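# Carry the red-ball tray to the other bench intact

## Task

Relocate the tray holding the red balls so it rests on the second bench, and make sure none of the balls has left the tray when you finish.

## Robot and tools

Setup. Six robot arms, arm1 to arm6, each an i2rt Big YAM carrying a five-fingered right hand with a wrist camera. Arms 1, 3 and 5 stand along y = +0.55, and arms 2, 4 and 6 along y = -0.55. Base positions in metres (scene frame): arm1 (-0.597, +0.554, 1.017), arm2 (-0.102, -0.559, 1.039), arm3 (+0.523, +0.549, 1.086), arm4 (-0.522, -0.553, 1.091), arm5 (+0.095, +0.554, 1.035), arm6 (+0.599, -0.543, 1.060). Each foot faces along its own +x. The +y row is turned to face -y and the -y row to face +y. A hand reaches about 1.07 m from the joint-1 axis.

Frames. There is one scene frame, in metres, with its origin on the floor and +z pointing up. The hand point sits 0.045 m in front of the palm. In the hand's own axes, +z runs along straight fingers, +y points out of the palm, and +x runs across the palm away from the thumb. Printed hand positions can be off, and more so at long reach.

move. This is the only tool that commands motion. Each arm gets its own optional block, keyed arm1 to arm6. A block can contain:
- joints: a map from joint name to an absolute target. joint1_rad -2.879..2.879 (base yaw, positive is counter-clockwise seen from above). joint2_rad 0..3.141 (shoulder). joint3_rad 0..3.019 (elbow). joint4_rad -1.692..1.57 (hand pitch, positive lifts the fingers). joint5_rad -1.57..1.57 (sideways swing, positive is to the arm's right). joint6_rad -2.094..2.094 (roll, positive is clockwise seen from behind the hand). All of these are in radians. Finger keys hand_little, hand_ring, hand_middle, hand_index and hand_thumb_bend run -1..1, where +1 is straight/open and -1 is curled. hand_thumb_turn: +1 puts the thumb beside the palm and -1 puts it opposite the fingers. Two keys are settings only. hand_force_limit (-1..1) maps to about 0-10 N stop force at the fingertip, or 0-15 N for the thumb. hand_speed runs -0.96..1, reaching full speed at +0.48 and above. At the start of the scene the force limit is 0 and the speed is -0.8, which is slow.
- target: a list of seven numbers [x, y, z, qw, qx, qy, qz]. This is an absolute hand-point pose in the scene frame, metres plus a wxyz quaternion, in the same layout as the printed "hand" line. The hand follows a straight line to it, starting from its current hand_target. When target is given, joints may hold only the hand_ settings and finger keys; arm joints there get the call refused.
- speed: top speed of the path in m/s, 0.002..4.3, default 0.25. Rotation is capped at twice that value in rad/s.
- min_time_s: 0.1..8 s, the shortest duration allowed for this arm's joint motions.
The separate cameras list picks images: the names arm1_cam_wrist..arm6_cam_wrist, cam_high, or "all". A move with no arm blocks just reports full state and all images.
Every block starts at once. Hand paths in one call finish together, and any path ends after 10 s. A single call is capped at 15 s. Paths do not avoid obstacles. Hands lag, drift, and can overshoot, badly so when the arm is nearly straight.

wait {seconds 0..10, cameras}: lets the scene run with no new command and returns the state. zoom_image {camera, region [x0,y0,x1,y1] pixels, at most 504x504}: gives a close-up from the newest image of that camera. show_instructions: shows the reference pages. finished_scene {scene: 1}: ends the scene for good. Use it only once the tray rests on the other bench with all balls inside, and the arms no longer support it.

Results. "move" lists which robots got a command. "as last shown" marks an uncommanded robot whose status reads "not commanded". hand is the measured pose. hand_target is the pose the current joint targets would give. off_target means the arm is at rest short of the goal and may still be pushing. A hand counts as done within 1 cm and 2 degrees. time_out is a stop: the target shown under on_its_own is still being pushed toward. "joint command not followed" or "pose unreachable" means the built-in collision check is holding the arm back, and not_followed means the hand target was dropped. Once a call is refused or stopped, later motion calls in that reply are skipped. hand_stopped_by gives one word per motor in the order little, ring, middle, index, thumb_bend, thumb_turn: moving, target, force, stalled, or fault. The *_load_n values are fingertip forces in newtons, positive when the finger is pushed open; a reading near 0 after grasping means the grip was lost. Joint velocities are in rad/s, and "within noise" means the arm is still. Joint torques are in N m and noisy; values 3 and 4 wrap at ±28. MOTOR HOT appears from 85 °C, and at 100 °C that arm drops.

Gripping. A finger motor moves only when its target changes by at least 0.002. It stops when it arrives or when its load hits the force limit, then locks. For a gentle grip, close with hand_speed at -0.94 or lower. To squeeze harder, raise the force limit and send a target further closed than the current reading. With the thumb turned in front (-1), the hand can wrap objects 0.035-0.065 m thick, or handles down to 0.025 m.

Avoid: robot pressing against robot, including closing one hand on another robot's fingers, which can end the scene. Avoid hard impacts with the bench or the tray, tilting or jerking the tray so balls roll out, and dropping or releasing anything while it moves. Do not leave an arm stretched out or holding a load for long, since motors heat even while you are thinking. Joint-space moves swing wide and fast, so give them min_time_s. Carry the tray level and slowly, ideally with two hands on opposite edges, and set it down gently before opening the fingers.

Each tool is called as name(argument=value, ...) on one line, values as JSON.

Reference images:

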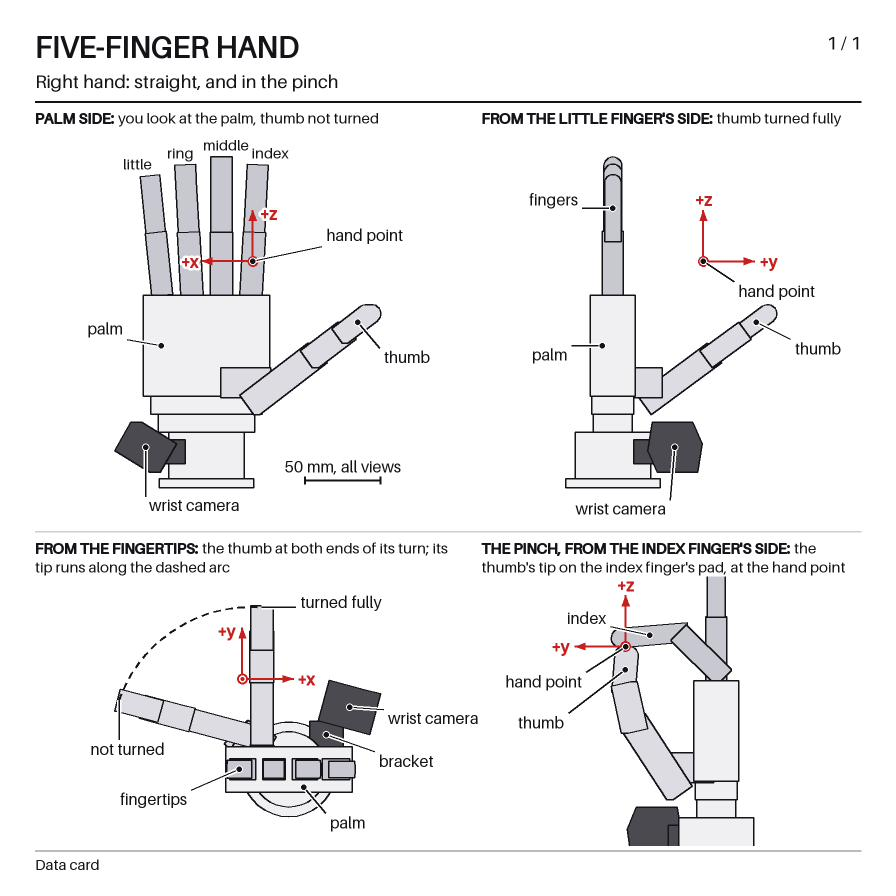

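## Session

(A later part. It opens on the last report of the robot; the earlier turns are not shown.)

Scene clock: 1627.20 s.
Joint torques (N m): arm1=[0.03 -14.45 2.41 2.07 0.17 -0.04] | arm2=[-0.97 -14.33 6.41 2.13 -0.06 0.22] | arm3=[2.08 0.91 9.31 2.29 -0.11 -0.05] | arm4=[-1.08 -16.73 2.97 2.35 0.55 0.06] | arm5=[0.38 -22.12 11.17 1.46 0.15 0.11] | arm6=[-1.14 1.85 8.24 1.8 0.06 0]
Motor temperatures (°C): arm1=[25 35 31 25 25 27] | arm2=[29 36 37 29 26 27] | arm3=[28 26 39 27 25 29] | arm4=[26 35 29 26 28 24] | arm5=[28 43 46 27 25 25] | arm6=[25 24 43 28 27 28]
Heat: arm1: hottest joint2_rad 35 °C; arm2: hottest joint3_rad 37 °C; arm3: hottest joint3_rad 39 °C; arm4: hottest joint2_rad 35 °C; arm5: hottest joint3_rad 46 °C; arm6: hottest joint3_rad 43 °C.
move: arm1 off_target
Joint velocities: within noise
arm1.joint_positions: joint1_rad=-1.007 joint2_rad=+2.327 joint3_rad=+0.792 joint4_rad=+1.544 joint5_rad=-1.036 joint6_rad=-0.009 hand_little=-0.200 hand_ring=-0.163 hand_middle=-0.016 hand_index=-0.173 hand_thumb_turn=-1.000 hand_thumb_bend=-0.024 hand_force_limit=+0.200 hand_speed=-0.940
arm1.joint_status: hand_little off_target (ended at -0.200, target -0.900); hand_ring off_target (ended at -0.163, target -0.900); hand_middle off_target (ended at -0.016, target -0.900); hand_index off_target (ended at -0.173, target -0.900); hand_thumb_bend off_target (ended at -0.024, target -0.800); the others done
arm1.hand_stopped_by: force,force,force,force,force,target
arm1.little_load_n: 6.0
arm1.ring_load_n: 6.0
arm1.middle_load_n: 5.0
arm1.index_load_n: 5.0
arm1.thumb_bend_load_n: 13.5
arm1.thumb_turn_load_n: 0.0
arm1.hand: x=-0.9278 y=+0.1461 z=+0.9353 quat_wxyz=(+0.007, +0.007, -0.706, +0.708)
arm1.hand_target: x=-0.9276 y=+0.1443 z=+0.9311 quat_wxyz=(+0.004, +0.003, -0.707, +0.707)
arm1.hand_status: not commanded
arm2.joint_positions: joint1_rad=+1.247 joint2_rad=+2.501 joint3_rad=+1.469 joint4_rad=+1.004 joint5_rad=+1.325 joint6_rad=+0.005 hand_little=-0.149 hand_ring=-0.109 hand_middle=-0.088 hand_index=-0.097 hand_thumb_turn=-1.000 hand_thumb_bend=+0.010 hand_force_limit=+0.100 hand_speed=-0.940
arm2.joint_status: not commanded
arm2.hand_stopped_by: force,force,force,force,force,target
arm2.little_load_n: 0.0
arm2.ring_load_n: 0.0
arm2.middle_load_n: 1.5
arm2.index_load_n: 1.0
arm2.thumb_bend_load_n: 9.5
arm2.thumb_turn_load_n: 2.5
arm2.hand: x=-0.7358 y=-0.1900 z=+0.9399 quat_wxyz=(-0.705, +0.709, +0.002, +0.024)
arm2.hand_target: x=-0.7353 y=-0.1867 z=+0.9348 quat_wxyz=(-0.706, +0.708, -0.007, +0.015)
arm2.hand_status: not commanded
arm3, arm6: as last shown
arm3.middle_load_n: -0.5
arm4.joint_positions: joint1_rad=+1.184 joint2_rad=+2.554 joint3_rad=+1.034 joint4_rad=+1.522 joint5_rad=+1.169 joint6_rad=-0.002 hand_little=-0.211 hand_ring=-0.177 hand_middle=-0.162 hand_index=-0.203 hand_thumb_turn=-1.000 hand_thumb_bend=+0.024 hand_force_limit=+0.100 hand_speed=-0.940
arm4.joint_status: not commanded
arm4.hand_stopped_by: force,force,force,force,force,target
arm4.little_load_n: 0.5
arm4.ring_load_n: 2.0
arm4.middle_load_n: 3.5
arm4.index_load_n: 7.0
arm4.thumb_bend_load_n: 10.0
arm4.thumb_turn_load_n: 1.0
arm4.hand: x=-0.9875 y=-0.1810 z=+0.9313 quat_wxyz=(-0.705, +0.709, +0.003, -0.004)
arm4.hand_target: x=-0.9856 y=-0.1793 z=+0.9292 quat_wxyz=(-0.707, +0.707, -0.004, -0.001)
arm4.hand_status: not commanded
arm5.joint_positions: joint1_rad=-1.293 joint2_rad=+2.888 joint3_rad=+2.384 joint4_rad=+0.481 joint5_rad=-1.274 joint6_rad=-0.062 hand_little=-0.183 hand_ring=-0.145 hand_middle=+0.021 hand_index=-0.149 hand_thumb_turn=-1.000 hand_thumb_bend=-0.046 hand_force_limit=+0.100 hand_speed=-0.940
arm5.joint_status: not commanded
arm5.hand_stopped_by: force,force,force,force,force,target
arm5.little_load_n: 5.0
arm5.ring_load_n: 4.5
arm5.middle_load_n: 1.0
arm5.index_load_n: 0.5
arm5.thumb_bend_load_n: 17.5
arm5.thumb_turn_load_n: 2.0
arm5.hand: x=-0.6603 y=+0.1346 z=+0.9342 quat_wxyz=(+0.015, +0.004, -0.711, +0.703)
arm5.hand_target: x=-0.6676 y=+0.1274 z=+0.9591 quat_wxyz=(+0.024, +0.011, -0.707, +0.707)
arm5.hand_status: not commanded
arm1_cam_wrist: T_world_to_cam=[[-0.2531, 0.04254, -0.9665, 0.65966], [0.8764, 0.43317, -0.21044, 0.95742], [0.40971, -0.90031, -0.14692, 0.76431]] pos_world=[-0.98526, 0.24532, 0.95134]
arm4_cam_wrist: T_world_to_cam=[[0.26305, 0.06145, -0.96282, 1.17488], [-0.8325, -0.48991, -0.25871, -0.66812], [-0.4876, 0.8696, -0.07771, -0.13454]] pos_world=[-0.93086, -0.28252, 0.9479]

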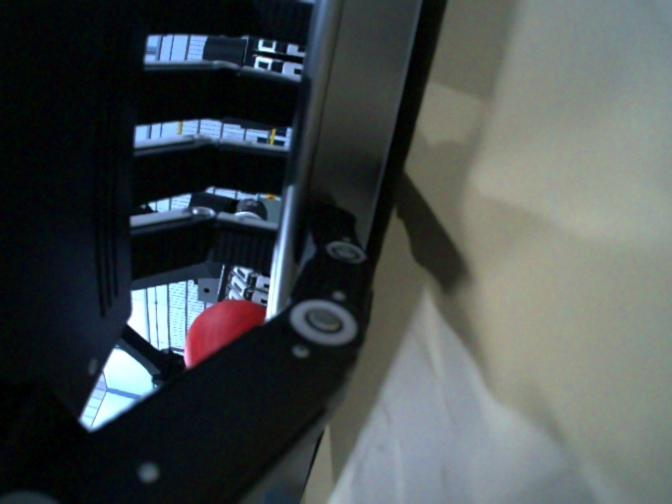

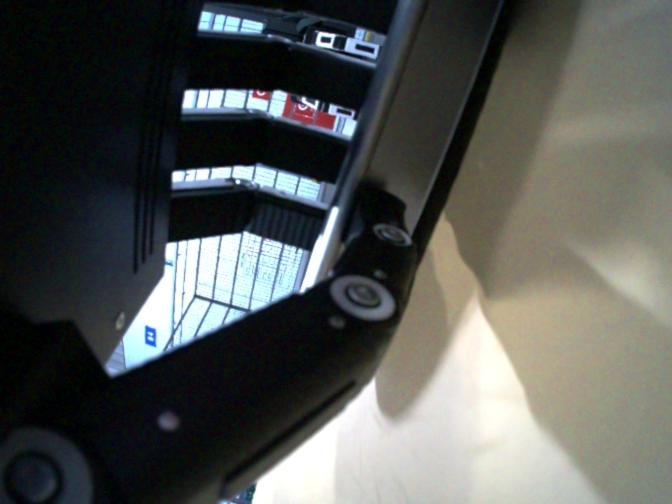

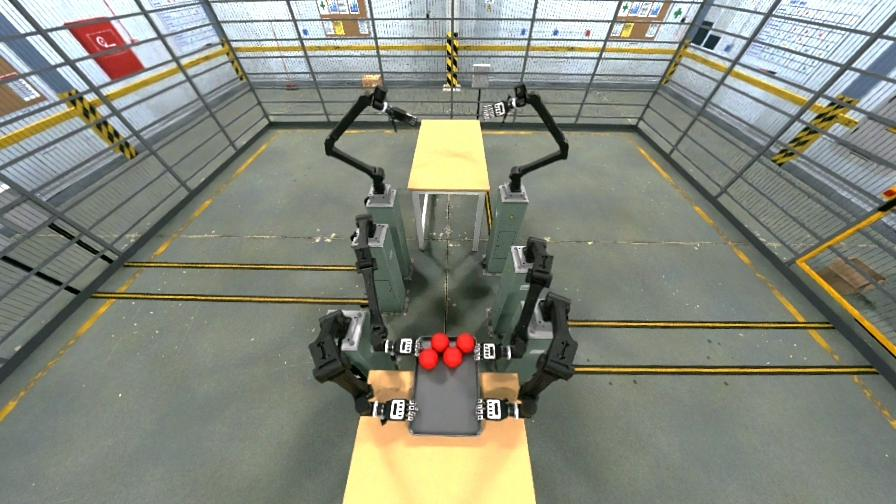

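move(arm1={"target": [-0.9276, 0.1443, 0.953, 0.004, 0.003, -0.707, 0.707], "speed": 0.03}, arm4={"target": [-0.9856, -0.1793, 0.949, -0.707, 0.707, -0.004, -0.001], "speed": 0.03}, arm2={"target": [-0.7353, -0.1867, 0.965, -0.706, 0.708, -0.007, 0.015], "speed": 0.03}, arm5={"target": [-0.6676, 0.1274, 0.989, 0.024, 0.011, -0.707, 0.707], "speed": 0.03}, cameras=["cam_high", "arm1_cam_wrist", "arm4_cam_wrist"])

Scene clock: 1650.30 s.
Joint torques (N m): arm1=[-0.32 -17.32 1.72 1.52 0.2 0.18] | arm2=[-0.97 -18.61 4.01 1.55 -0.07 0.16] | arm3=[1.61 0.32 9.05 2.59 -0.12 -0.05] | arm4=[-1.08 -20.25 1.37 1.39 0.49 0.05] | arm5=[0.09 -25.35 9.43 0.69 0.06 0.27] | arm6=[-1.14 1.79 8.24 1.8 0.06 0]
Motor temperatures (°C): arm1=[25 35 31 24 25 27] | arm2=[29 36 37 29 26 27] | arm3=[28 26 39 27 25 29] | arm4=[26 35 29 26 28 24] | arm5=[28 43 46 27 25 25] | arm6=[25 24 43 28 27 27]
Heat: arm1: hottest joint2_rad 35 °C; arm2: hottest joint3_rad 37 °C; arm3: hottest joint3_rad 39 °C; arm4: hottest joint2_rad 35 °C; arm5: hottest joint3_rad 46 °C; arm6: hottest joint3_rad 43 °C.
move: arm1 off_target; arm2 off_target; arm4 off_target; arm5 off_target
Joint velocities: within noise
arm1.joint_positions: joint1_rad=-1.006 joint2_rad=+2.299 joint3_rad=+0.775 joint4_rad=+1.516 joint5_rad=-1.036 joint6_rad=-0.026 hand_little=-0.200 hand_ring=-0.163 hand_middle=-0.016 hand_index=-0.173 hand_thumb_turn=-1.000 hand_thumb_bend=-0.023 hand_force_limit=+0.200 hand_speed=-0.940
arm1.joint_status: not commanded
arm1.hand_stopped_by: force,force,force,force,force,target
arm1.little_load_n: 4.5
arm1.ring_load_n: 5.0
arm1.middle_load_n: 2.0
arm1.index_load_n: 2.5
arm1.thumb_bend_load_n: 18.5
arm1.thumb_turn_load_n: 1.5
arm1.hand: x=-0.9253 y=+0.1473 z=+0.9410 quat_wxyz=(+0.007, +0.009, -0.709, +0.705)
arm1.hand_target: x=-0.9280 y=+0.1444 z=+0.9524 quat_wxyz=(+0.005, +0.003, -0.707, +0.707)
arm1.hand_status: off_target (0.013 m and 0.8 deg from the pose sent, 0.018 m and 0.6 deg at the start)
arm2.joint_positions: joint1_rad=+1.247 joint2_rad=+2.501 joint3_rad=+1.469 joint4_rad=+0.990 joint5_rad=+1.325 joint6_rad=+0.005 hand_little=-0.149 hand_ring=-0.109 hand_middle=-0.088 hand_index=-0.097 hand_thumb_turn=-1.000 hand_thumb_bend=+0.011 hand_force_limit=+0.100 hand_speed=-0.940
arm2.joint_status: not commanded
arm2.hand_stopped_by: force,force,force,force,force,target
arm2.little_load_n: 0.0
arm2.ring_load_n: 0.0
arm2.middle_load_n: 2.0
arm2.index_load_n: 5.5
arm2.thumb_bend_load_n: 12.0
arm2.thumb_turn_load_n: 2.5
arm2.hand: x=-0.7349 y=-0.1902 z=+0.9379 quat_wxyz=(-0.704, +0.710, +0.007, +0.029)
arm2.hand_target: x=-0.7358 y=-0.1864 z=+0.9641 quat_wxyz=(-0.706, +0.708, -0.007, +0.015)
arm2.hand_status: off_target (0.027 m and 2.3 deg from the pose sent, 0.025 m and 1.5 deg at the start)
arm3, arm6: as last shown
arm3.middle_load_n: 0.0
arm4.joint_positions: joint1_rad=+1.181 joint2_rad=+2.542 joint3_rad=+1.024 joint4_rad=+1.522 joint5_rad=+1.172 joint6_rad=+0.000 hand_little=-0.211 hand_ring=-0.177 hand_middle=-0.162 hand_index=-0.203 hand_thumb_turn=-1.000 hand_thumb_bend=+0.024 hand_force_limit=+0.100 hand_speed=-0.940
arm4.joint_status: not commanded
arm4.hand_stopped_by: force,force,force,force,force,target
arm4.little_load_n: 0.0
arm4.ring_load_n: 1.0
arm4.middle_load_n: 3.0
arm4.index_load_n: 8.0
arm4.thumb_bend_load_n: 10.5
arm4.thumb_turn_load_n: 1.0
arm4.hand: x=-0.9854 y=-0.1796 z=+0.9362 quat_wxyz=(-0.706, +0.708, +0.000, -0.003)
arm4.hand_target: x=-0.9844 y=-0.1778 z=+0.9484 quat_wxyz=(-0.707, +0.707, -0.006, +0.000)
arm4.hand_status: off_target (0.013 m and 0.5 deg from the pose sent, 0.018 m and 1.0 deg at the start)
arm5.joint_positions: joint1_rad=-1.292 joint2_rad=+2.878 joint3_rad=+2.356 joint4_rad=+0.481 joint5_rad=-1.268 joint6_rad=-0.075 hand_little=-0.183 hand_ring=-0.145 hand_middle=+0.021 hand_index=-0.149 hand_thumb_turn=-1.000 hand_thumb_bend=-0.046 hand_force_limit=+0.100 hand_speed=-0.940
arm5.joint_status: not commanded
arm5.hand_stopped_by: force,force,force,force,force,target
arm5.little_load_n: 8.5
arm5.ring_load_n: 6.0
arm5.middle_load_n: 2.0
arm5.index_load_n: 0.0
arm5.thumb_bend_load_n: 21.5
arm5.thumb_turn_load_n: 0.5
arm5.hand: x=-0.6571 y=+0.1346 z=+0.9306 quat_wxyz=(+0.015, +0.001, -0.713, +0.701)
arm5.hand_target: x=-0.6683 y=+0.1270 z=+0.9881 quat_wxyz=(+0.025, +0.010, -0.707, +0.707)
arm5.hand_status: off_target (0.060 m and 1.8 deg from the pose sent, 0.056 m and 1.4 deg at the start)
pictures: arm1_cam_wrist, arm4_cam_wrist, cam_high
arm1_cam_wrist: T_world_to_cam=[[-0.25539, 0.05049, -0.96552, 0.66146], [0.87529, 0.43625, -0.20871, 0.95276], [0.41067, -0.89841, -0.1556, 0.77399]] pos_world=[-0.98287, 0.24632, 0.95794]
arm4_cam_wrist: T_world_to_cam=[[0.25924, 0.061, -0.96389, 1.17616], [-0.83664, -0.48443, -0.25567, -0.67032], [-0.48253, 0.8727, -0.07455, -0.13171]] pos_world=[-0.92927, -0.28153, 0.95249]

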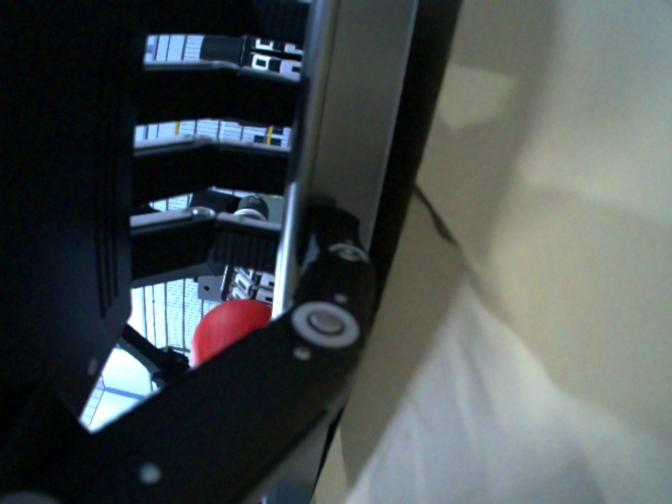

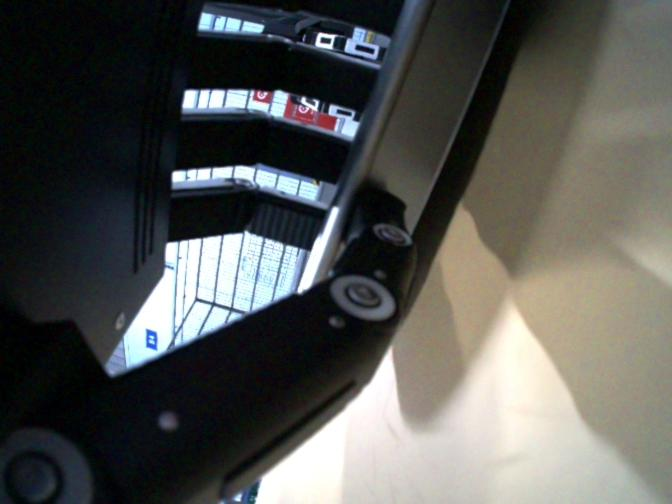

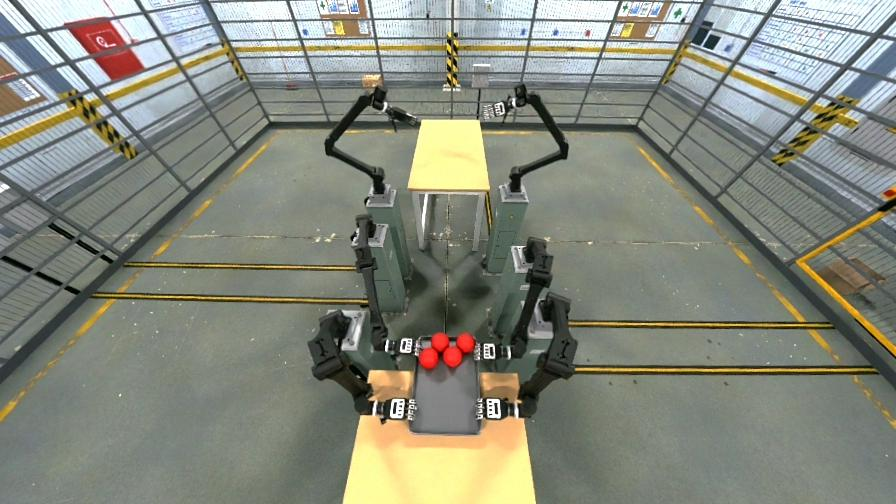

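move(arm2={"target": [-0.7353, -0.1867, 0.985, -0.706, 0.708, -0.007, 0.015], "speed": 0.03}, arm5={"target": [-0.6676, 0.1274, 1.014, 0.024, 0.011, -0.707, 0.707], "speed": 0.03}, cameras=["cam_high", "arm5_cam_wrist", "arm2_cam_wrist"])

Scene clock: 1657.90 s.
Joint torques (N m): arm1=[-0.21 -17.08 2 1.58 0.28 0.17] | arm2=[-1.03 -20.89 3.12 1.22 -0.22 0.12] | arm3=[1.03 0.67 9.11 2.61 -0.08 -0.11] | arm4=[-0.91 -20.25 1.51 1.37 0.46 0.05] | arm5=[0.44 -27.4 9.87 0.43 -0.17 0.36] | arm6=[-1.14 1.85 8.24 1.8 0.06 0]
Motor temperatures (°C): arm1=[25 36 31 24 25 27] | arm2=[29 37 37 29 26 27] | arm3=[28 26 39 27 25 29] | arm4=[26 35 29 26 28 24] | arm5=[28 44 45 27 25 25] | arm6=[25 24 43 28 27 27]
Heat: arm1: hottest joint2_rad 36 °C; arm2: hottest joint2_rad 37 °C; arm3: hottest joint3_rad 39 °C; arm4: hottest joint2_rad 35 °C; arm5: hottest joint3_rad 45 °C; arm6: hottest joint3_rad 43 °C.
move: arm2 off_target; arm5 off_target
Joint velocities: within noise
arm1, arm3, arm4, arm6: as last shown
arm1.joint_positions: joint1_rad=-1.004 joint2_rad=+2.297 joint3_rad=+0.771 joint4_rad=+1.515 joint5_rad=-1.039 joint6_rad=-0.026 hand_little=-0.200 hand_ring=-0.163 hand_middle=-0.017 hand_index=-0.173 hand_thumb_turn=-1.000 hand_thumb_bend=-0.023 hand_force_limit=+0.200 hand_speed=-0.940
arm1.little_load_n: 3.5
arm1.ring_load_n: 3.5
arm1.index_load_n: 3.5
arm1.thumb_bend_load_n: 17.5
arm1.thumb_turn_load_n: 2.0
arm1.hand: x=-0.9225 y=+0.1478 z=+0.9407 quat_wxyz=(+0.004, +0.009, -0.710, +0.704)
arm1.hand_target: x=-0.9276 y=+0.1445 z=+0.9521 quat_wxyz=(+0.004, +0.003, -0.707, +0.707)
arm2.joint_positions: joint1_rad=+1.247 joint2_rad=+2.493 joint3_rad=+1.466 joint4_rad=+0.973 joint5_rad=+1.329 joint6_rad=+0.005 hand_little=-0.149 hand_ring=-0.109 hand_middle=-0.088 hand_index=-0.097 hand_thumb_turn=-1.000 hand_thumb_bend=+0.011 hand_force_limit=+0.100 hand_speed=-0.940
arm2.joint_status: not commanded
arm2.hand_stopped_by: force,force,force,force,force,target
arm2.little_load_n: 0.0
arm2.ring_load_n: 0.0
arm2.middle_load_n: 2.5
arm2.index_load_n: 6.0
arm2.thumb_bend_load_n: 12.0
arm2.thumb_turn_load_n: 1.5
arm2.hand: x=-0.7334 y=-0.1903 z=+0.9397 quat_wxyz=(-0.702, +0.711, +0.010, +0.034)
arm2.hand_target: x=-0.7364 y=-0.1858 z=+0.9834 quat_wxyz=(-0.707, +0.707, -0.008, +0.015)
arm2.hand_status: off_target (0.046 m and 3.0 deg from the pose sent, 0.047 m and 2.3 deg at the start)
arm4.joint_positions: joint1_rad=+1.179 joint2_rad=+2.542 joint3_rad=+1.021 joint4_rad=+1.522 joint5_rad=+1.172 joint6_rad=-0.002 hand_little=-0.211 hand_ring=-0.177 hand_middle=-0.162 hand_index=-0.203 hand_thumb_turn=-1.000 hand_thumb_bend=+0.024 hand_force_limit=+0.100 hand_speed=-0.940
arm4.hand: x=-0.9834 y=-0.1795 z=+0.9356 quat_wxyz=(-0.705, +0.709, +0.001, -0.001)
arm4.hand_target: x=-0.9843 y=-0.1781 z=+0.9482 quat_wxyz=(-0.707, +0.707, -0.004, +0.000)
arm5.joint_positions: joint1_rad=-1.290 joint2_rad=+2.853 joint3_rad=+2.321 joint4_rad=+0.467 joint5_rad=-1.260 joint6_rad=-0.087 hand_little=-0.183 hand_ring=-0.145 hand_middle=+0.021 hand_index=-0.149 hand_thumb_turn=-1.000 hand_thumb_bend=-0.045 hand_force_limit=+0.100 hand_speed=-0.940
arm5.joint_status: not commanded
arm5.hand_stopped_by: force,force,force,force,force,target
arm5.little_load_n: 10.5
arm5.ring_load_n: 7.0
arm5.middle_load_n: 2.0
arm5.index_load_n: 0.0
arm5.thumb_bend_load_n: 23.0
arm5.thumb_turn_load_n: 0.0
arm5.hand: x=-0.6543 y=+0.1346 z=+0.9335 quat_wxyz=(+0.014, -0.004, -0.716, +0.698)
arm5.hand_target: x=-0.6686 y=+0.1267 z=+1.0108 quat_wxyz=(+0.026, +0.009, -0.707, +0.707)
arm5.hand_status: off_target (0.082 m and 2.6 deg from the pose sent, 0.084 m and 1.8 deg at the start)
pictures: arm2_cam_wrist, arm5_cam_wrist, cam_high
arm2_cam_wrist: T_world_to_cam=[[0.3157, -0.02616, -0.9485, 1.11931], [-0.83756, -0.47743, -0.26561, -0.45109], [-0.4459, 0.87828, -0.17263, 0.11648]] pos_world=[-0.67923, -0.28839, 0.96196]
arm5_cam_wrist: T_world_to_cam=[[-0.27674, 0.04291, -0.95999, 0.7068], [0.81505, 0.53968, -0.21083, 0.65221], [0.50904, -0.84078, -0.18432, 0.73454]] pos_world=[-0.70989, 0.23527, 0.95141]

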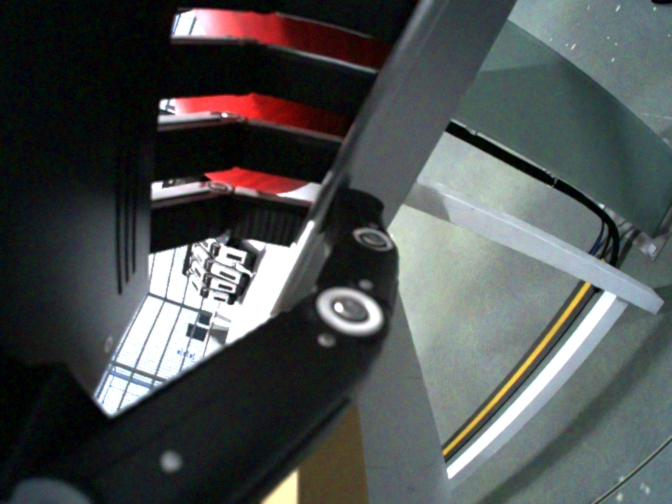

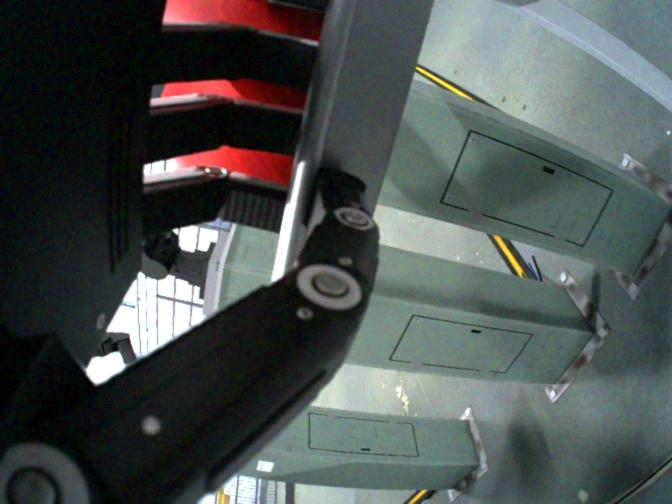

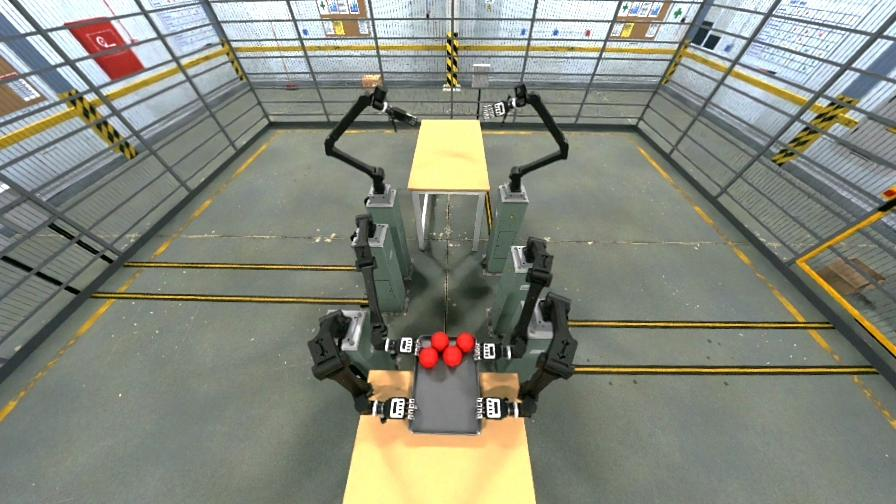

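move(arm1={"target": [-0.9276, 0.1443, 0.963, 0.004, 0.003, -0.707, 0.707], "speed": 0.03}, arm4={"target": [-0.9856, -0.1793, 0.957, -0.707, 0.707, -0.004, -0.001], "speed": 0.03}, arm2={"target": [-0.7353, -0.1867, 1.005, -0.706, 0.708, -0.007, 0.015], "speed": 0.03}, arm5={"target": [-0.6676, 0.1274, 1.035, 0.024, 0.011, -0.707, 0.707], "speed": 0.03}, cameras=["cam_high", "arm1_cam_wrist", "arm4_cam_wrist"])

Scene clock: 1673.07 s.
Joint torques (N m): arm1=[-0.85 -17.49 2.25 1.92 0.28 0.08] | arm2=[-0.97 -19.55 6.69 1.46 0.53 0.07] | arm3=[1.61 0.38 9.06 2.52 -0.11 -0.08] | arm4=[-0.62 -20.13 2.35 1.26 0.17 0.09] | arm5=[0.09 -28.75 10.61 0.68 -0.11 0.45] | arm6=[-1.14 1.85 8.24 1.8 0.06 0]
Motor temperatures (°C): arm1=[25 36 31 24 25 27] | arm2=[29 36 36 28 26 27] | arm3=[28 26 39 27 25 29] | arm4=[26 34 29 26 28 24] | arm5=[28 48 43 27 25 25] | arm6=[25 24 43 28 27 27]
Heat: arm1: hottest joint2_rad 36 °C; arm2: hottest joint2_rad 36 °C; arm3: hottest joint3_rad 39 °C; arm4: hottest joint2_rad 34 °C; arm5: hottest joint2_rad 48 °C; arm6: hottest joint3_rad 43 °C.
move: arm1 off_target; arm2 off_target; arm4 off_target; arm5 off_target
Joint velocities: within noise
arm1.joint_positions: joint1_rad=-0.995 joint2_rad=+2.271 joint3_rad=+0.759 joint4_rad=+1.488 joint5_rad=-1.039 joint6_rad=-0.020 hand_little=-0.200 hand_ring=-0.163 hand_middle=-0.017 hand_index=-0.173 hand_thumb_turn=-1.000 hand_thumb_bend=-0.023 hand_force_limit=+0.200 hand_speed=-0.940
arm1.joint_status: not commanded
arm1.hand_stopped_by: force,force,force,force,force,target
arm1.little_load_n: 1.5
arm1.ring_load_n: 3.5
arm1.middle_load_n: 2.5
arm1.index_load_n: 5.0
arm1.thumb_bend_load_n: 17.0
arm1.thumb_turn_load_n: 1.5
arm1.hand: x=-0.9168 y=+0.1458 z=+0.9472 quat_wxyz=(-0.005, +0.006, -0.712, +0.702)
arm1.hand_target: x=-0.9271 y=+0.1440 z=+0.9625 quat_wxyz=(+0.004, +0.003, -0.707, +0.707)
arm1.hand_status: off_target (0.019 m and 1.4 deg from the pose sent, 0.023 m and 0.8 deg at the start)
arm2.joint_positions: joint1_rad=+1.242 joint2_rad=+2.430 joint3_rad=+1.402 joint4_rad=+0.935 joint5_rad=+1.302 joint6_rad=+0.029 hand_little=-0.149 hand_ring=-0.109 hand_middle=-0.088 hand_index=-0.096 hand_thumb_turn=-1.000 hand_thumb_bend=+0.012 hand_force_limit=+0.100 hand_speed=-0.940
arm2.joint_status: not commanded
arm2.hand_stopped_by: force,force,force,force,force,target
arm2.little_load_n: 0.0
arm2.ring_load_n: 0.0
arm2.middle_load_n: 6.5
arm2.index_load_n: 14.5
arm2.thumb_bend_load_n: 15.0
arm2.thumb_turn_load_n: 7.0
arm2.hand: x=-0.7244 y=-0.1922 z=+0.9551 quat_wxyz=(-0.698, +0.715, +0.023, +0.031)
arm2.hand_target: x=-0.7353 y=-0.1839 z=+1.0035 quat_wxyz=(-0.706, +0.708, -0.008, +0.011)
arm2.hand_status: off_target (0.051 m and 4.0 deg from the pose sent, 0.065 m and 3.0 deg at the start)
arm3.joint_positions: joint1_rad=+0.060 joint2_rad=+0.645 joint3_rad=+1.351 joint4_rad=-1.208 joint5_rad=-0.095 joint6_rad=-1.018 hand_little=+1.000 hand_ring=+1.000 hand_middle=+1.000 hand_index=+1.000 hand_thumb_turn=+1.000 hand_thumb_bend=+1.000 hand_force_limit=+0.000 hand_speed=-0.800
arm3.joint_status: not commanded
arm3.hand_stopped_by: target,target,target,target,target,target
arm3.little_load_n: 0.0
arm3.ring_load_n: 0.0
arm3.middle_load_n: 0.0
arm3.index_load_n: 0.0
arm3.thumb_bend_load_n: 0.0
arm3.thumb_turn_load_n: 0.0
arm3.hand: x=+0.5279 y=+0.2895 z=+1.5665 quat_wxyz=(+0.190, +0.472, -0.717, +0.476)
arm3.hand_target: x=+0.5278 y=+0.2899 z=+1.5768 quat_wxyz=(+0.195, +0.469, -0.712, +0.484)
arm3.hand_status: not commanded
arm4.joint_positions: joint1_rad=+1.179 joint2_rad=+2.521 joint3_rad=+1.000 joint4_rad=+1.516 joint5_rad=+1.179 joint6_rad=-0.016 hand_little=-0.211 hand_ring=-0.177 hand_middle=-0.162 hand_index=-0.203 hand_thumb_turn=-1.000 hand_thumb_bend=+0.024 hand_force_limit=+0.100 hand_speed=-0.940
arm4.joint_status: not commanded
arm4.hand_stopped_by: force,force,force,force,force,target
arm4.little_load_n: 1.5
arm4.ring_load_n: 3.0
arm4.middle_load_n: 4.0
arm4.index_load_n: 6.5
arm4.thumb_bend_load_n: 10.5
arm4.thumb_turn_load_n: 1.0
arm4.hand: x=-0.9776 y=-0.1807 z=+0.9416 quat_wxyz=(-0.705, +0.710, +0.005, +0.008)
arm4.hand_target: x=-0.9856 y=-0.1790 z=+0.9571 quat_wxyz=(-0.708, +0.707, -0.002, +0.002)
arm4.hand_status: off_target (0.017 m and 1.5 deg from the pose sent, 0.022 m and 0.6 deg at the start)
arm5.joint_positions: joint1_rad=-1.289 joint2_rad=+2.815 joint3_rad=+2.289 joint4_rad=+0.442 joint5_rad=-1.277 joint6_rad=-0.087 hand_little=-0.183 hand_ring=-0.145 hand_middle=+0.021 hand_index=-0.149 hand_thumb_turn=-1.000 hand_thumb_bend=-0.045 hand_force_limit=+0.100 hand_speed=-0.940
arm5.joint_status: not commanded
arm5.hand_stopped_by: force,force,force,force,force,target
arm5.little_load_n: 5.0
arm5.ring_load_n: 4.5
arm5.middle_load_n: 1.5
arm5.index_load_n: 0.0
arm5.thumb_bend_load_n: 21.5
arm5.thumb_turn_load_n: 1.0
arm5.hand: x=-0.6486 y=+0.1343 z=+0.9485 quat_wxyz=(+0.001, -0.004, -0.717, +0.697)
arm5.hand_target: x=-0.6649 y=+0.1272 z=+1.0325 quat_wxyz=(+0.020, +0.014, -0.707, +0.707)
arm5.hand_status: off_target (0.089 m and 3.6 deg from the pose sent, 0.103 m and 2.6 deg at the start)
arm6.joint_positions: joint1_rad=-0.234 joint2_rad=+0.617 joint3_rad=+1.415 joint4_rad=-1.189 joint5_rad=+0.058 joint6_rad=-1.321 hand_little=+1.000 hand_ring=+1.000 hand_middle=+1.000 hand_index=+1.000 hand_thumb_turn=+1.000 hand_thumb_bend=+1.000 hand_force_limit=+0.000 hand_speed=-0.800
arm6.joint_status: not commanded
arm6.hand_stopped_by: target,target,target,target,target,target
arm6.little_load_n: 0.0
arm6.ring_load_n: 0.0
arm6.middle_load_n: 0.0
arm6.index_load_n: 0.0
arm6.thumb_bend_load_n: 0.0
arm6.thumb_turn_load_n: 0.0
arm6.hand: x=+0.6998 y=-0.3152 z=+1.5986 quat_wxyz=(-0.386, +0.707, +0.432, +0.406)
arm6.hand_target: x=+0.6993 y=-0.3171 z=+1.6089 quat_wxyz=(-0.393, +0.702, +0.428, +0.413)
arm6.hand_status: not commanded
pictures: arm1_cam_wrist, arm4_cam_wrist, cam_high
arm1_cam_wrist: T_world_to_cam=[[-0.23616, 0.05564, -0.97012, 0.69088], [0.87331, 0.44994, -0.18679, 0.92273], [0.4261, -0.89133, -0.15485, 0.78246]] pos_world=[-0.97608, 0.24382, 0.96374]
arm4_cam_wrist: T_world_to_cam=[[0.28277, 0.05513, -0.9576, 1.19538], [-0.83467, -0.47777, -0.27398, -0.64258], [-0.47262, 0.87675, -0.08908, -0.10251]] pos_world=[-0.92281, -0.28303, 0.95952]

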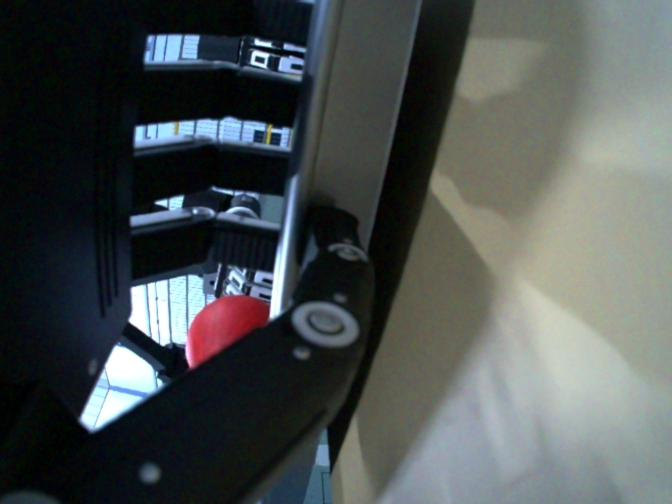

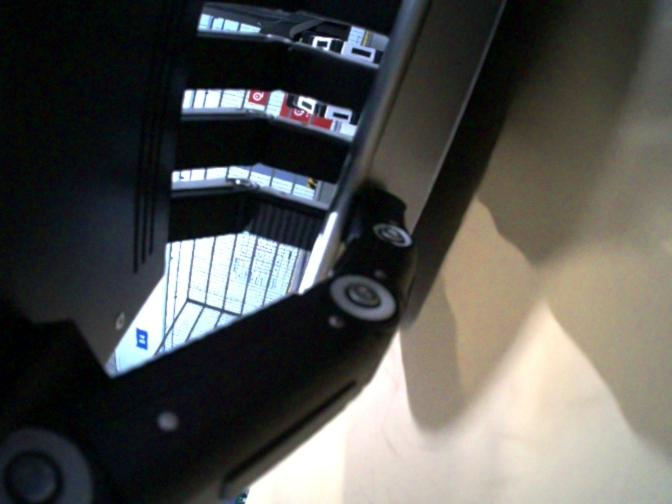

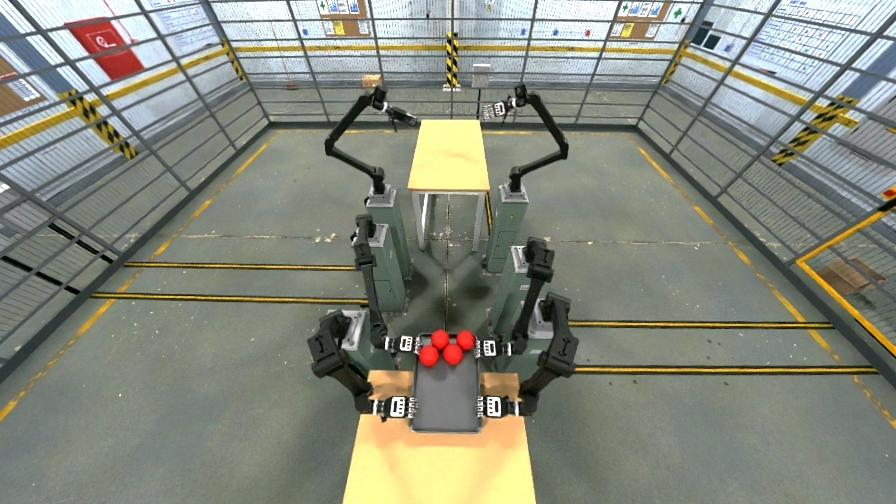

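move(arm1={"target": [-0.8671, 0.1440, 0.968, 0.002, 0.001, -0.707, 0.707], "speed": 0.04}, arm4={"target": [-0.9256, -0.1790, 0.963, -0.707, 0.707, -0.001, 0.001], "speed": 0.04}, arm2={"target": [-0.6753, -0.1839, 1.003, -0.7065, 0.7075, -0.004, 0.005], "speed": 0.04}, arm5={"target": [-0.6049, 0.1272, 1.030, 0.018, 0.012, -0.707, 0.707], "speed": 0.04}, cameras=["cam_high", "arm1_cam_wrist", "arm4_cam_wrist"])

Scene clock: 1687.73 s.
Joint torques (N m): arm1=[-0.73 -15.68 0.94 3.21 0.53 0.03] | arm2=[-0.97 -17.32 5.44 3.33 0.33 -0.02] | arm3=[1.96 0.79 9.31 2.48 -0.12 0.01] | arm4=[-0.67 -18.67 1.14 3.06 -0.04 0.2] | arm5=[-0.62 -26.05 9.07 2.86 0.01 0.31] | arm6=[-1.14 1.85 8.24 1.8 0.06 0]
Motor temperatures (°C): arm1=[25 36 31 24 25 27] | arm2=[29 38 37 28 26 27] | arm3=[28 26 39 27 25 29] | arm4=[26 35 29 26 28 24] | arm5=[28 50 44 27 25 25] | arm6=[25 24 43 28 27 27]
Heat: arm1: hottest joint2_rad 36 °C; arm2: hottest joint2_rad 38 °C; arm3: hottest joint3_rad 39 °C; arm4: hottest joint2_rad 35 °C; arm5: hottest joint2_rad 50 °C; arm6: hottest joint3_rad 43 °C.
move: arm1 off_target; arm2 off_target; arm4 off_target; arm5 off_target
Joint velocities: within noise
arm1.joint_positions: joint1_rad=-0.911 joint2_rad=+2.228 joint3_rad=+0.625 joint4_rad=+1.547 joint5_rad=-0.964 joint6_rad=-0.020 hand_little=-0.200 hand_ring=-0.163 hand_middle=-0.017 hand_index=-0.173 hand_thumb_turn=-1.000 hand_thumb_bend=-0.023 hand_force_limit=+0.200 hand_speed=-0.940
arm1.joint_status: not commanded
arm1.hand_stopped_by: force,force,force,force,force,target
arm1.little_load_n: 0.5
arm1.ring_load_n: 3.0
arm1.middle_load_n: 3.0
arm1.index_load_n: 6.5
arm1.thumb_bend_load_n: 18.5
arm1.thumb_turn_load_n: 2.5
arm1.hand: x=-0.8573 y=+0.1452 z=+0.9536 quat_wxyz=(-0.017, +0.001, -0.719, +0.695)
arm1.hand_target: x=-0.8682 y=+0.1444 z=+0.9686 quat_wxyz=(+0.003, +0.002, -0.710, +0.705)
arm1.hand_status: off_target (0.017 m and 2.9 deg from the pose sent, 0.054 m and 1.3 deg at the start; a joint's target at an end of its range on 27 of 65 steps)
arm2.joint_positions: joint1_rad=+1.208 joint2_rad=+2.341 joint3_rad=+1.196 joint4_rad=+1.031 joint5_rad=+1.262 joint6_rad=+0.032 hand_little=-0.149 hand_ring=-0.109 hand_middle=-0.087 hand_index=-0.096 hand_thumb_turn=-1.000 hand_thumb_bend=+0.012 hand_force_limit=+0.100 hand_speed=-0.940
arm2.joint_status: not commanded
arm2.hand_stopped_by: force,force,force,force,force,target
arm2.little_load_n: 0.0
arm2.ring_load_n: 0.5
arm2.middle_load_n: 8.0
arm2.index_load_n: 16.5
arm2.thumb_bend_load_n: 16.0
arm2.thumb_turn_load_n: 8.0
arm2.hand: x=-0.6630 y=-0.1910 z=+0.9602 quat_wxyz=(-0.695, +0.718, +0.030, +0.034)
arm2.hand_target: x=-0.6740 y=-0.1827 z=+1.0029 quat_wxyz=(-0.706, +0.708, -0.005, +0.006)
arm2.hand_status: off_target (0.045 m and 5.5 deg from the pose sent, 0.069 m and 4.5 deg at the start)
arm3, arm6: as last shown
arm3.thumb_bend_load_n: -0.5
arm4.joint_positions: joint1_rad=+1.123 joint2_rad=+2.468 joint3_rad=+0.837 joint4_rad=+1.519 joint5_rad=+1.132 joint6_rad=+0.041 hand_little=-0.211 hand_ring=-0.177 hand_middle=-0.162 hand_index=-0.203 hand_thumb_turn=-1.000 hand_thumb_bend=+0.025 hand_force_limit=+0.100 hand_speed=-0.940
arm4.joint_status: not commanded
arm4.hand_stopped_by: force,force,force,force,force,target
arm4.little_load_n: 1.0
arm4.ring_load_n: 3.5
arm4.middle_load_n: 6.0
arm4.index_load_n: 6.0
arm4.thumb_bend_load_n: 13.5
arm4.thumb_turn_load_n: 0.5
arm4.hand: x=-0.9155 y=-0.1822 z=+0.9417 quat_wxyz=(-0.688, +0.725, +0.015, +0.026)
arm4.hand_target: x=-0.9258 y=-0.1795 z=+0.9628 quat_wxyz=(-0.697, +0.717, -0.005, +0.001)
arm4.hand_status: off_target (0.024 m and 4.6 deg from the pose sent, 0.056 m and 1.2 deg at the start; a joint's target at an end of its range on 50 of 65 steps)
arm5.joint_positions: joint1_rad=-1.266 joint2_rad=+2.632 joint3_rad=+1.927 joint4_rad=+0.588 joint5_rad=-1.251 joint6_rad=-0.087 hand_little=-0.183 hand_ring=-0.145 hand_middle=+0.021 hand_index=-0.149 hand_thumb_turn=-1.000 hand_thumb_bend=-0.045 hand_force_limit=+0.100 hand_speed=-0.940
arm5.joint_status: not commanded
arm5.hand_stopped_by: force,force,force,force,force,target
arm5.little_load_n: 8.0
arm5.ring_load_n: 6.0
arm5.middle_load_n: 1.5
arm5.index_load_n: 0.0
arm5.thumb_bend_load_n: 22.5
arm5.thumb_turn_load_n: 0.5
arm5.hand: x=-0.5879 y=+0.1344 z=+0.9576 quat_wxyz=(-0.010, -0.016, -0.722, +0.692)
arm5.hand_target: x=-0.6051 y=+0.1272 z=+1.0293 quat_wxyz=(+0.021, +0.010, -0.708, +0.706)
arm5.hand_status: off_target (0.075 m and 5.1 deg from the pose sent, 0.093 m and 3.2 deg at the start)
pictures: arm1_cam_wrist, arm4_cam_wrist, cam_high
arm1_cam_wrist: T_world_to_cam=[[-0.21238, 0.0735, -0.97442, 0.73307], [0.87344, 0.46142, -0.15556, 0.84086], [0.43818, -0.88413, -0.16219, 0.77395]] pos_world=[-0.91789, 0.24241, 0.97065]
arm4_cam_wrist: T_world_to_cam=[[0.32119, 0.00806, -0.94698, 1.19466], [-0.82842, -0.48212, -0.28509, -0.57608], [-0.45885, 0.87607, -0.14817, -0.00375]] pos_world=[-0.86268, -0.28408, 0.96653]

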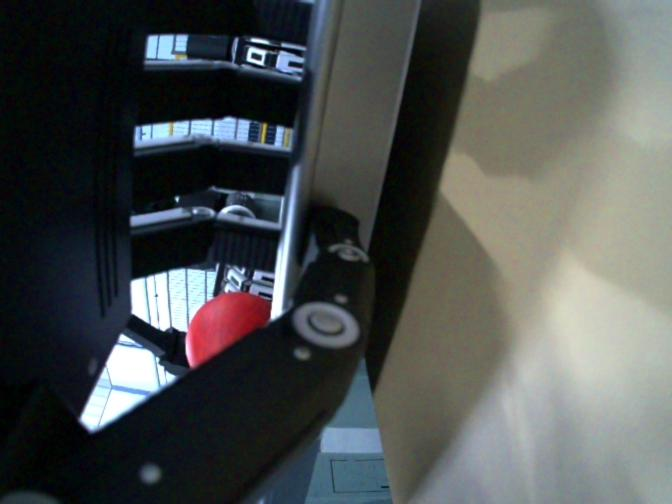

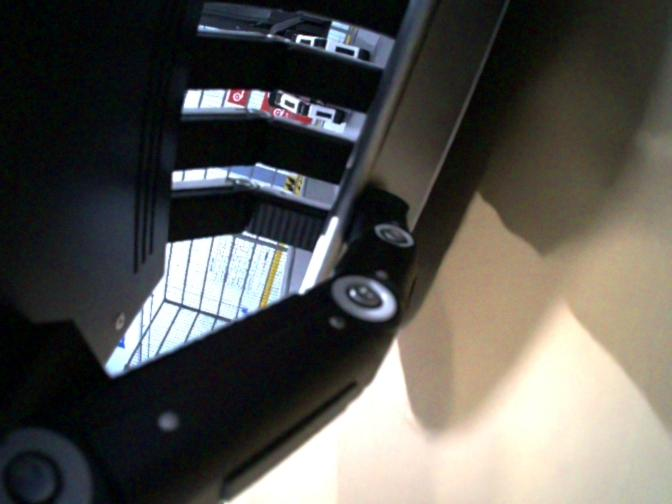

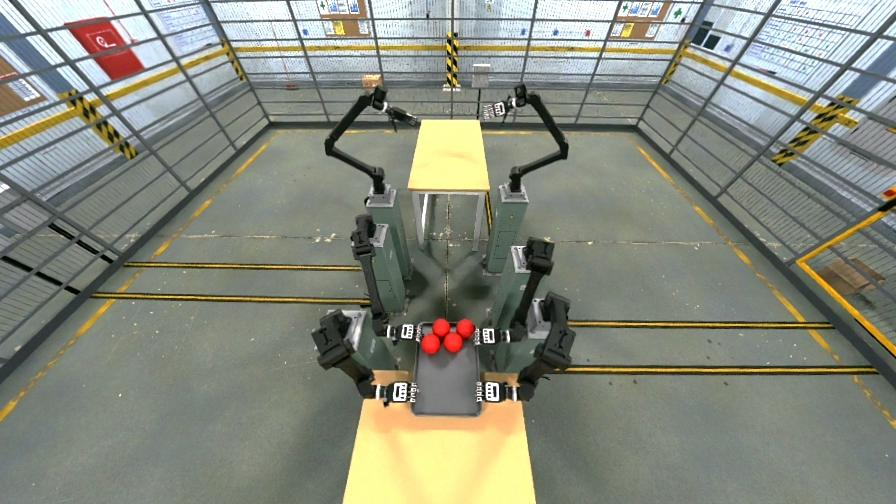

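move(arm1={"target": [-0.8671, 0.1440, 1.033, 0, 0, -0.7071, 0.7071], "speed": 0.04}, arm4={"target": [-0.9256, -0.1790, 1.030, -0.7071, 0.7071, 0, 0], "speed": 0.04}, arm2={"target": [-0.6753, -0.1839, 1.063, -0.7071, 0.7071, 0, 0], "speed": 0.04}, arm5={"target": [-0.6049, 0.1272, 1.089, 0.018, 0.012, -0.707, 0.707], "speed": 0.04}, cameras=["cam_high", "arm1_cam_wrist", "arm4_cam_wrist"])

Scene clock: 1721.73 s.
Joint torques (N m): arm1=[-0.5 -14.8 2.43 1.72 0.31 0.21] | arm2=[-0.85 -17.14 7.04 1.57 0.07 -0.11] | arm3=[1.08 0.15 9.22 2.56 -0.14 -0.05] | arm4=[-0.62 -18.37 2.21 1.69 -0.12 0.01] | arm5=[0.21 -24.7 9.91 1.05 -0.13 0.44] | arm6=[-1.14 1.79 8.24 1.8 0.06 0]
Motor temperatures (°C): arm1=[25 36 31 25 25 27] | arm2=[29 38 36 29 26 27] | arm3=[28 26 39 27 25 29] | arm4=[26 35 29 26 28 24] | arm5=[28 50 41 28 25 25] | arm6=[25 24 43 28 27 27]
Heat: arm1: hottest joint2_rad 36 °C; arm2: hottest joint2_rad 38 °C; arm3: hottest joint3_rad 39 °C; arm4: hottest joint2_rad 35 °C; arm5: hottest joint2_rad 50 °C; arm6: hottest joint3_rad 43 °C.
move: arm1 off_target; arm2 off_target; arm4 off_target; arm5 off_target
Joint velocities: within noise
arm1.joint_positions: joint1_rad=-0.909 joint2_rad=+1.998 joint3_rad=+0.573 joint4_rad=+1.421 joint5_rad=-0.956 joint6_rad=-0.018 hand_little=-0.200 hand_ring=-0.163 hand_middle=-0.017 hand_index=-0.173 hand_thumb_turn=-1.000 hand_thumb_bend=-0.023 hand_force_limit=+0.200 hand_speed=-0.940
arm1.joint_status: not commanded
arm1.hand_stopped_by: force,force,force,force,force,target
arm1.little_load_n: 3.0
arm1.ring_load_n: 3.5
arm1.middle_load_n: 0.0
arm1.index_load_n: 4.5
arm1.thumb_bend_load_n: 14.0
arm1.thumb_turn_load_n: 1.5
arm1.hand: x=-0.8617 y=+0.1416 z=+1.0240 quat_wxyz=(+0.000, +0.013, -0.709, +0.705)
arm1.hand_target: x=-0.8670 y=+0.1433 z=+1.0326 quat_wxyz=(+0.000, +0.000, -0.707, +0.707)
arm1.hand_status: off_target (0.011 m and 1.5 deg from the pose sent, 0.080 m and 2.8 deg at the start)
arm2.joint_positions: joint1_rad=+1.213 joint2_rad=+2.211 joint3_rad=+1.152 joint4_rad=+0.981 joint5_rad=+1.251 joint6_rad=+0.032 hand_little=-0.149 hand_ring=-0.109 hand_middle=-0.087 hand_index=-0.096 hand_thumb_turn=-1.000 hand_thumb_bend=+0.012 hand_force_limit=+0.100 hand_speed=-0.940
arm2.joint_status: not commanded
arm2.hand_stopped_by: force,force,force,force,force,target
arm2.little_load_n: 0.0
arm2.ring_load_n: 0.0
arm2.middle_load_n: 7.0
arm2.index_load_n: 18.5
arm2.thumb_bend_load_n: 17.0
arm2.thumb_turn_load_n: 8.5
arm2.hand: x=-0.6678 y=-0.1940 z=+1.0191 quat_wxyz=(-0.699, +0.715, +0.024, +0.017)
arm2.hand_target: x=-0.6776 y=-0.1870 z=+1.0611 quat_wxyz=(-0.707, +0.707, +0.003, -0.002)
arm2.hand_status: off_target (0.046 m and 3.6 deg from the pose sent, 0.104 m and 5.6 deg at the start)
arm3, arm6: as last shown
arm3.thumb_bend_load_n: 0.0
arm4.joint_positions: joint1_rad=+1.135 joint2_rad=+2.297 joint3_rad=+0.754 joint4_rad=+1.519 joint5_rad=+1.130 joint6_rad=-0.005 hand_little=-0.211 hand_ring=-0.177 hand_middle=-0.162 hand_index=-0.203 hand_thumb_turn=-1.000 hand_thumb_bend=+0.025 hand_force_limit=+0.100 hand_speed=-0.940
arm4.joint_status: not commanded
arm4.hand_stopped_by: force,force,force,force,force,target
arm4.little_load_n: 0.5
arm4.ring_load_n: 1.5
arm4.middle_load_n: 3.5
arm4.index_load_n: 6.5
arm4.thumb_bend_load_n: 13.0
arm4.thumb_turn_load_n: 0.5
arm4.hand: x=-0.9212 y=-0.1850 z=+1.0112 quat_wxyz=(-0.702, +0.712, +0.009, +0.009)
arm4.hand_target: x=-0.9296 y=-0.1835 z=+1.0294 quat_wxyz=(-0.707, +0.707, +0.003, -0.002)
arm4.hand_status: off_target (0.020 m and 1.7 deg from the pose sent, 0.089 m and 4.6 deg at the start; a joint's target at an end of its range on 2 of 69 steps)
arm5.joint_positions: joint1_rad=-1.266 joint2_rad=+2.538 joint3_rad=+1.907 joint4_rad=+0.560 joint5_rad=-1.263 joint6_rad=-0.087 hand_little=-0.183 hand_ring=-0.145 hand_middle=+0.021 hand_index=-0.149 hand_thumb_turn=-1.000 hand_thumb_bend=-0.045 hand_force_limit=+0.100 hand_speed=-0.940
arm5.joint_status: not commanded
arm5.hand_stopped_by: force,force,force,force,force,target
arm5.little_load_n: 4.0
arm5.ring_load_n: 3.0
arm5.middle_load_n: 0.0
arm5.index_load_n: 0.0
arm5.thumb_bend_load_n: 18.5
arm5.thumb_turn_load_n: 1.0
arm5.hand: x=-0.5934 y=+0.1321 z=+1.0180 quat_wxyz=(+0.002, +0.003, -0.716, +0.698)
arm5.hand_target: x=-0.6034 y=+0.1271 z=+1.0865 quat_wxyz=(+0.015, +0.015, -0.707, +0.707)
arm5.hand_status: off_target (0.072 m and 2.6 deg from the pose sent, 0.133 m and 5.1 deg at the start)
pictures: arm1_cam_wrist, arm4_cam_wrist, cam_high
arm1_cam_wrist: T_world_to_cam=[[-0.2515, 0.0451, -0.96681, 0.76357], [0.86882, 0.45071, -0.20498, 0.90545], [0.4265, -0.89153, -0.15254, 0.76515]] pos_world=[-0.92098, 0.23962, 1.04054]
arm4_cam_wrist: T_world_to_cam=[[0.28807, 0.04874, -0.95637, 1.24877], [-0.83086, -0.48384, -0.27492, -0.5752], [-0.47613, 0.8738, -0.09889, -0.05979]] pos_world=[-0.86611, -0.28692, 1.03024]

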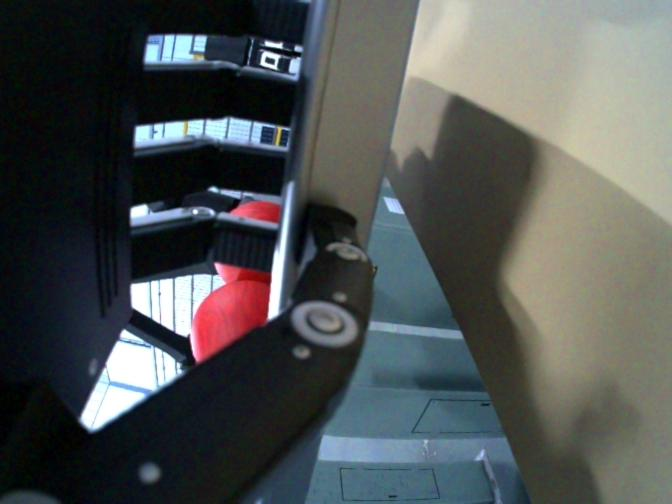

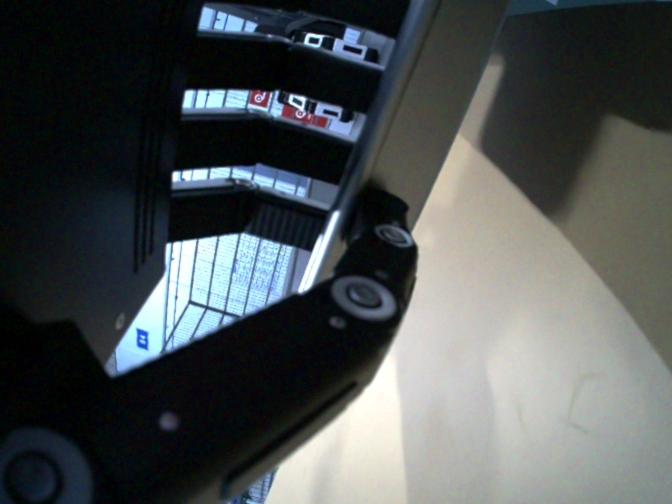

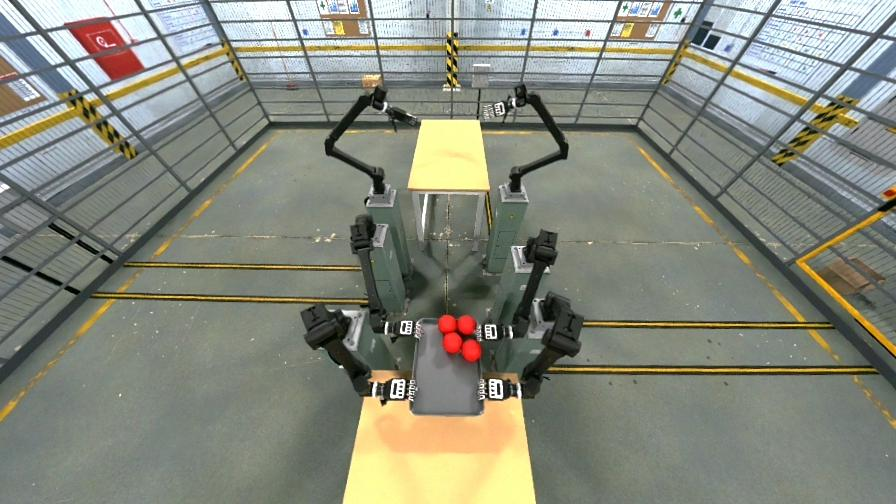

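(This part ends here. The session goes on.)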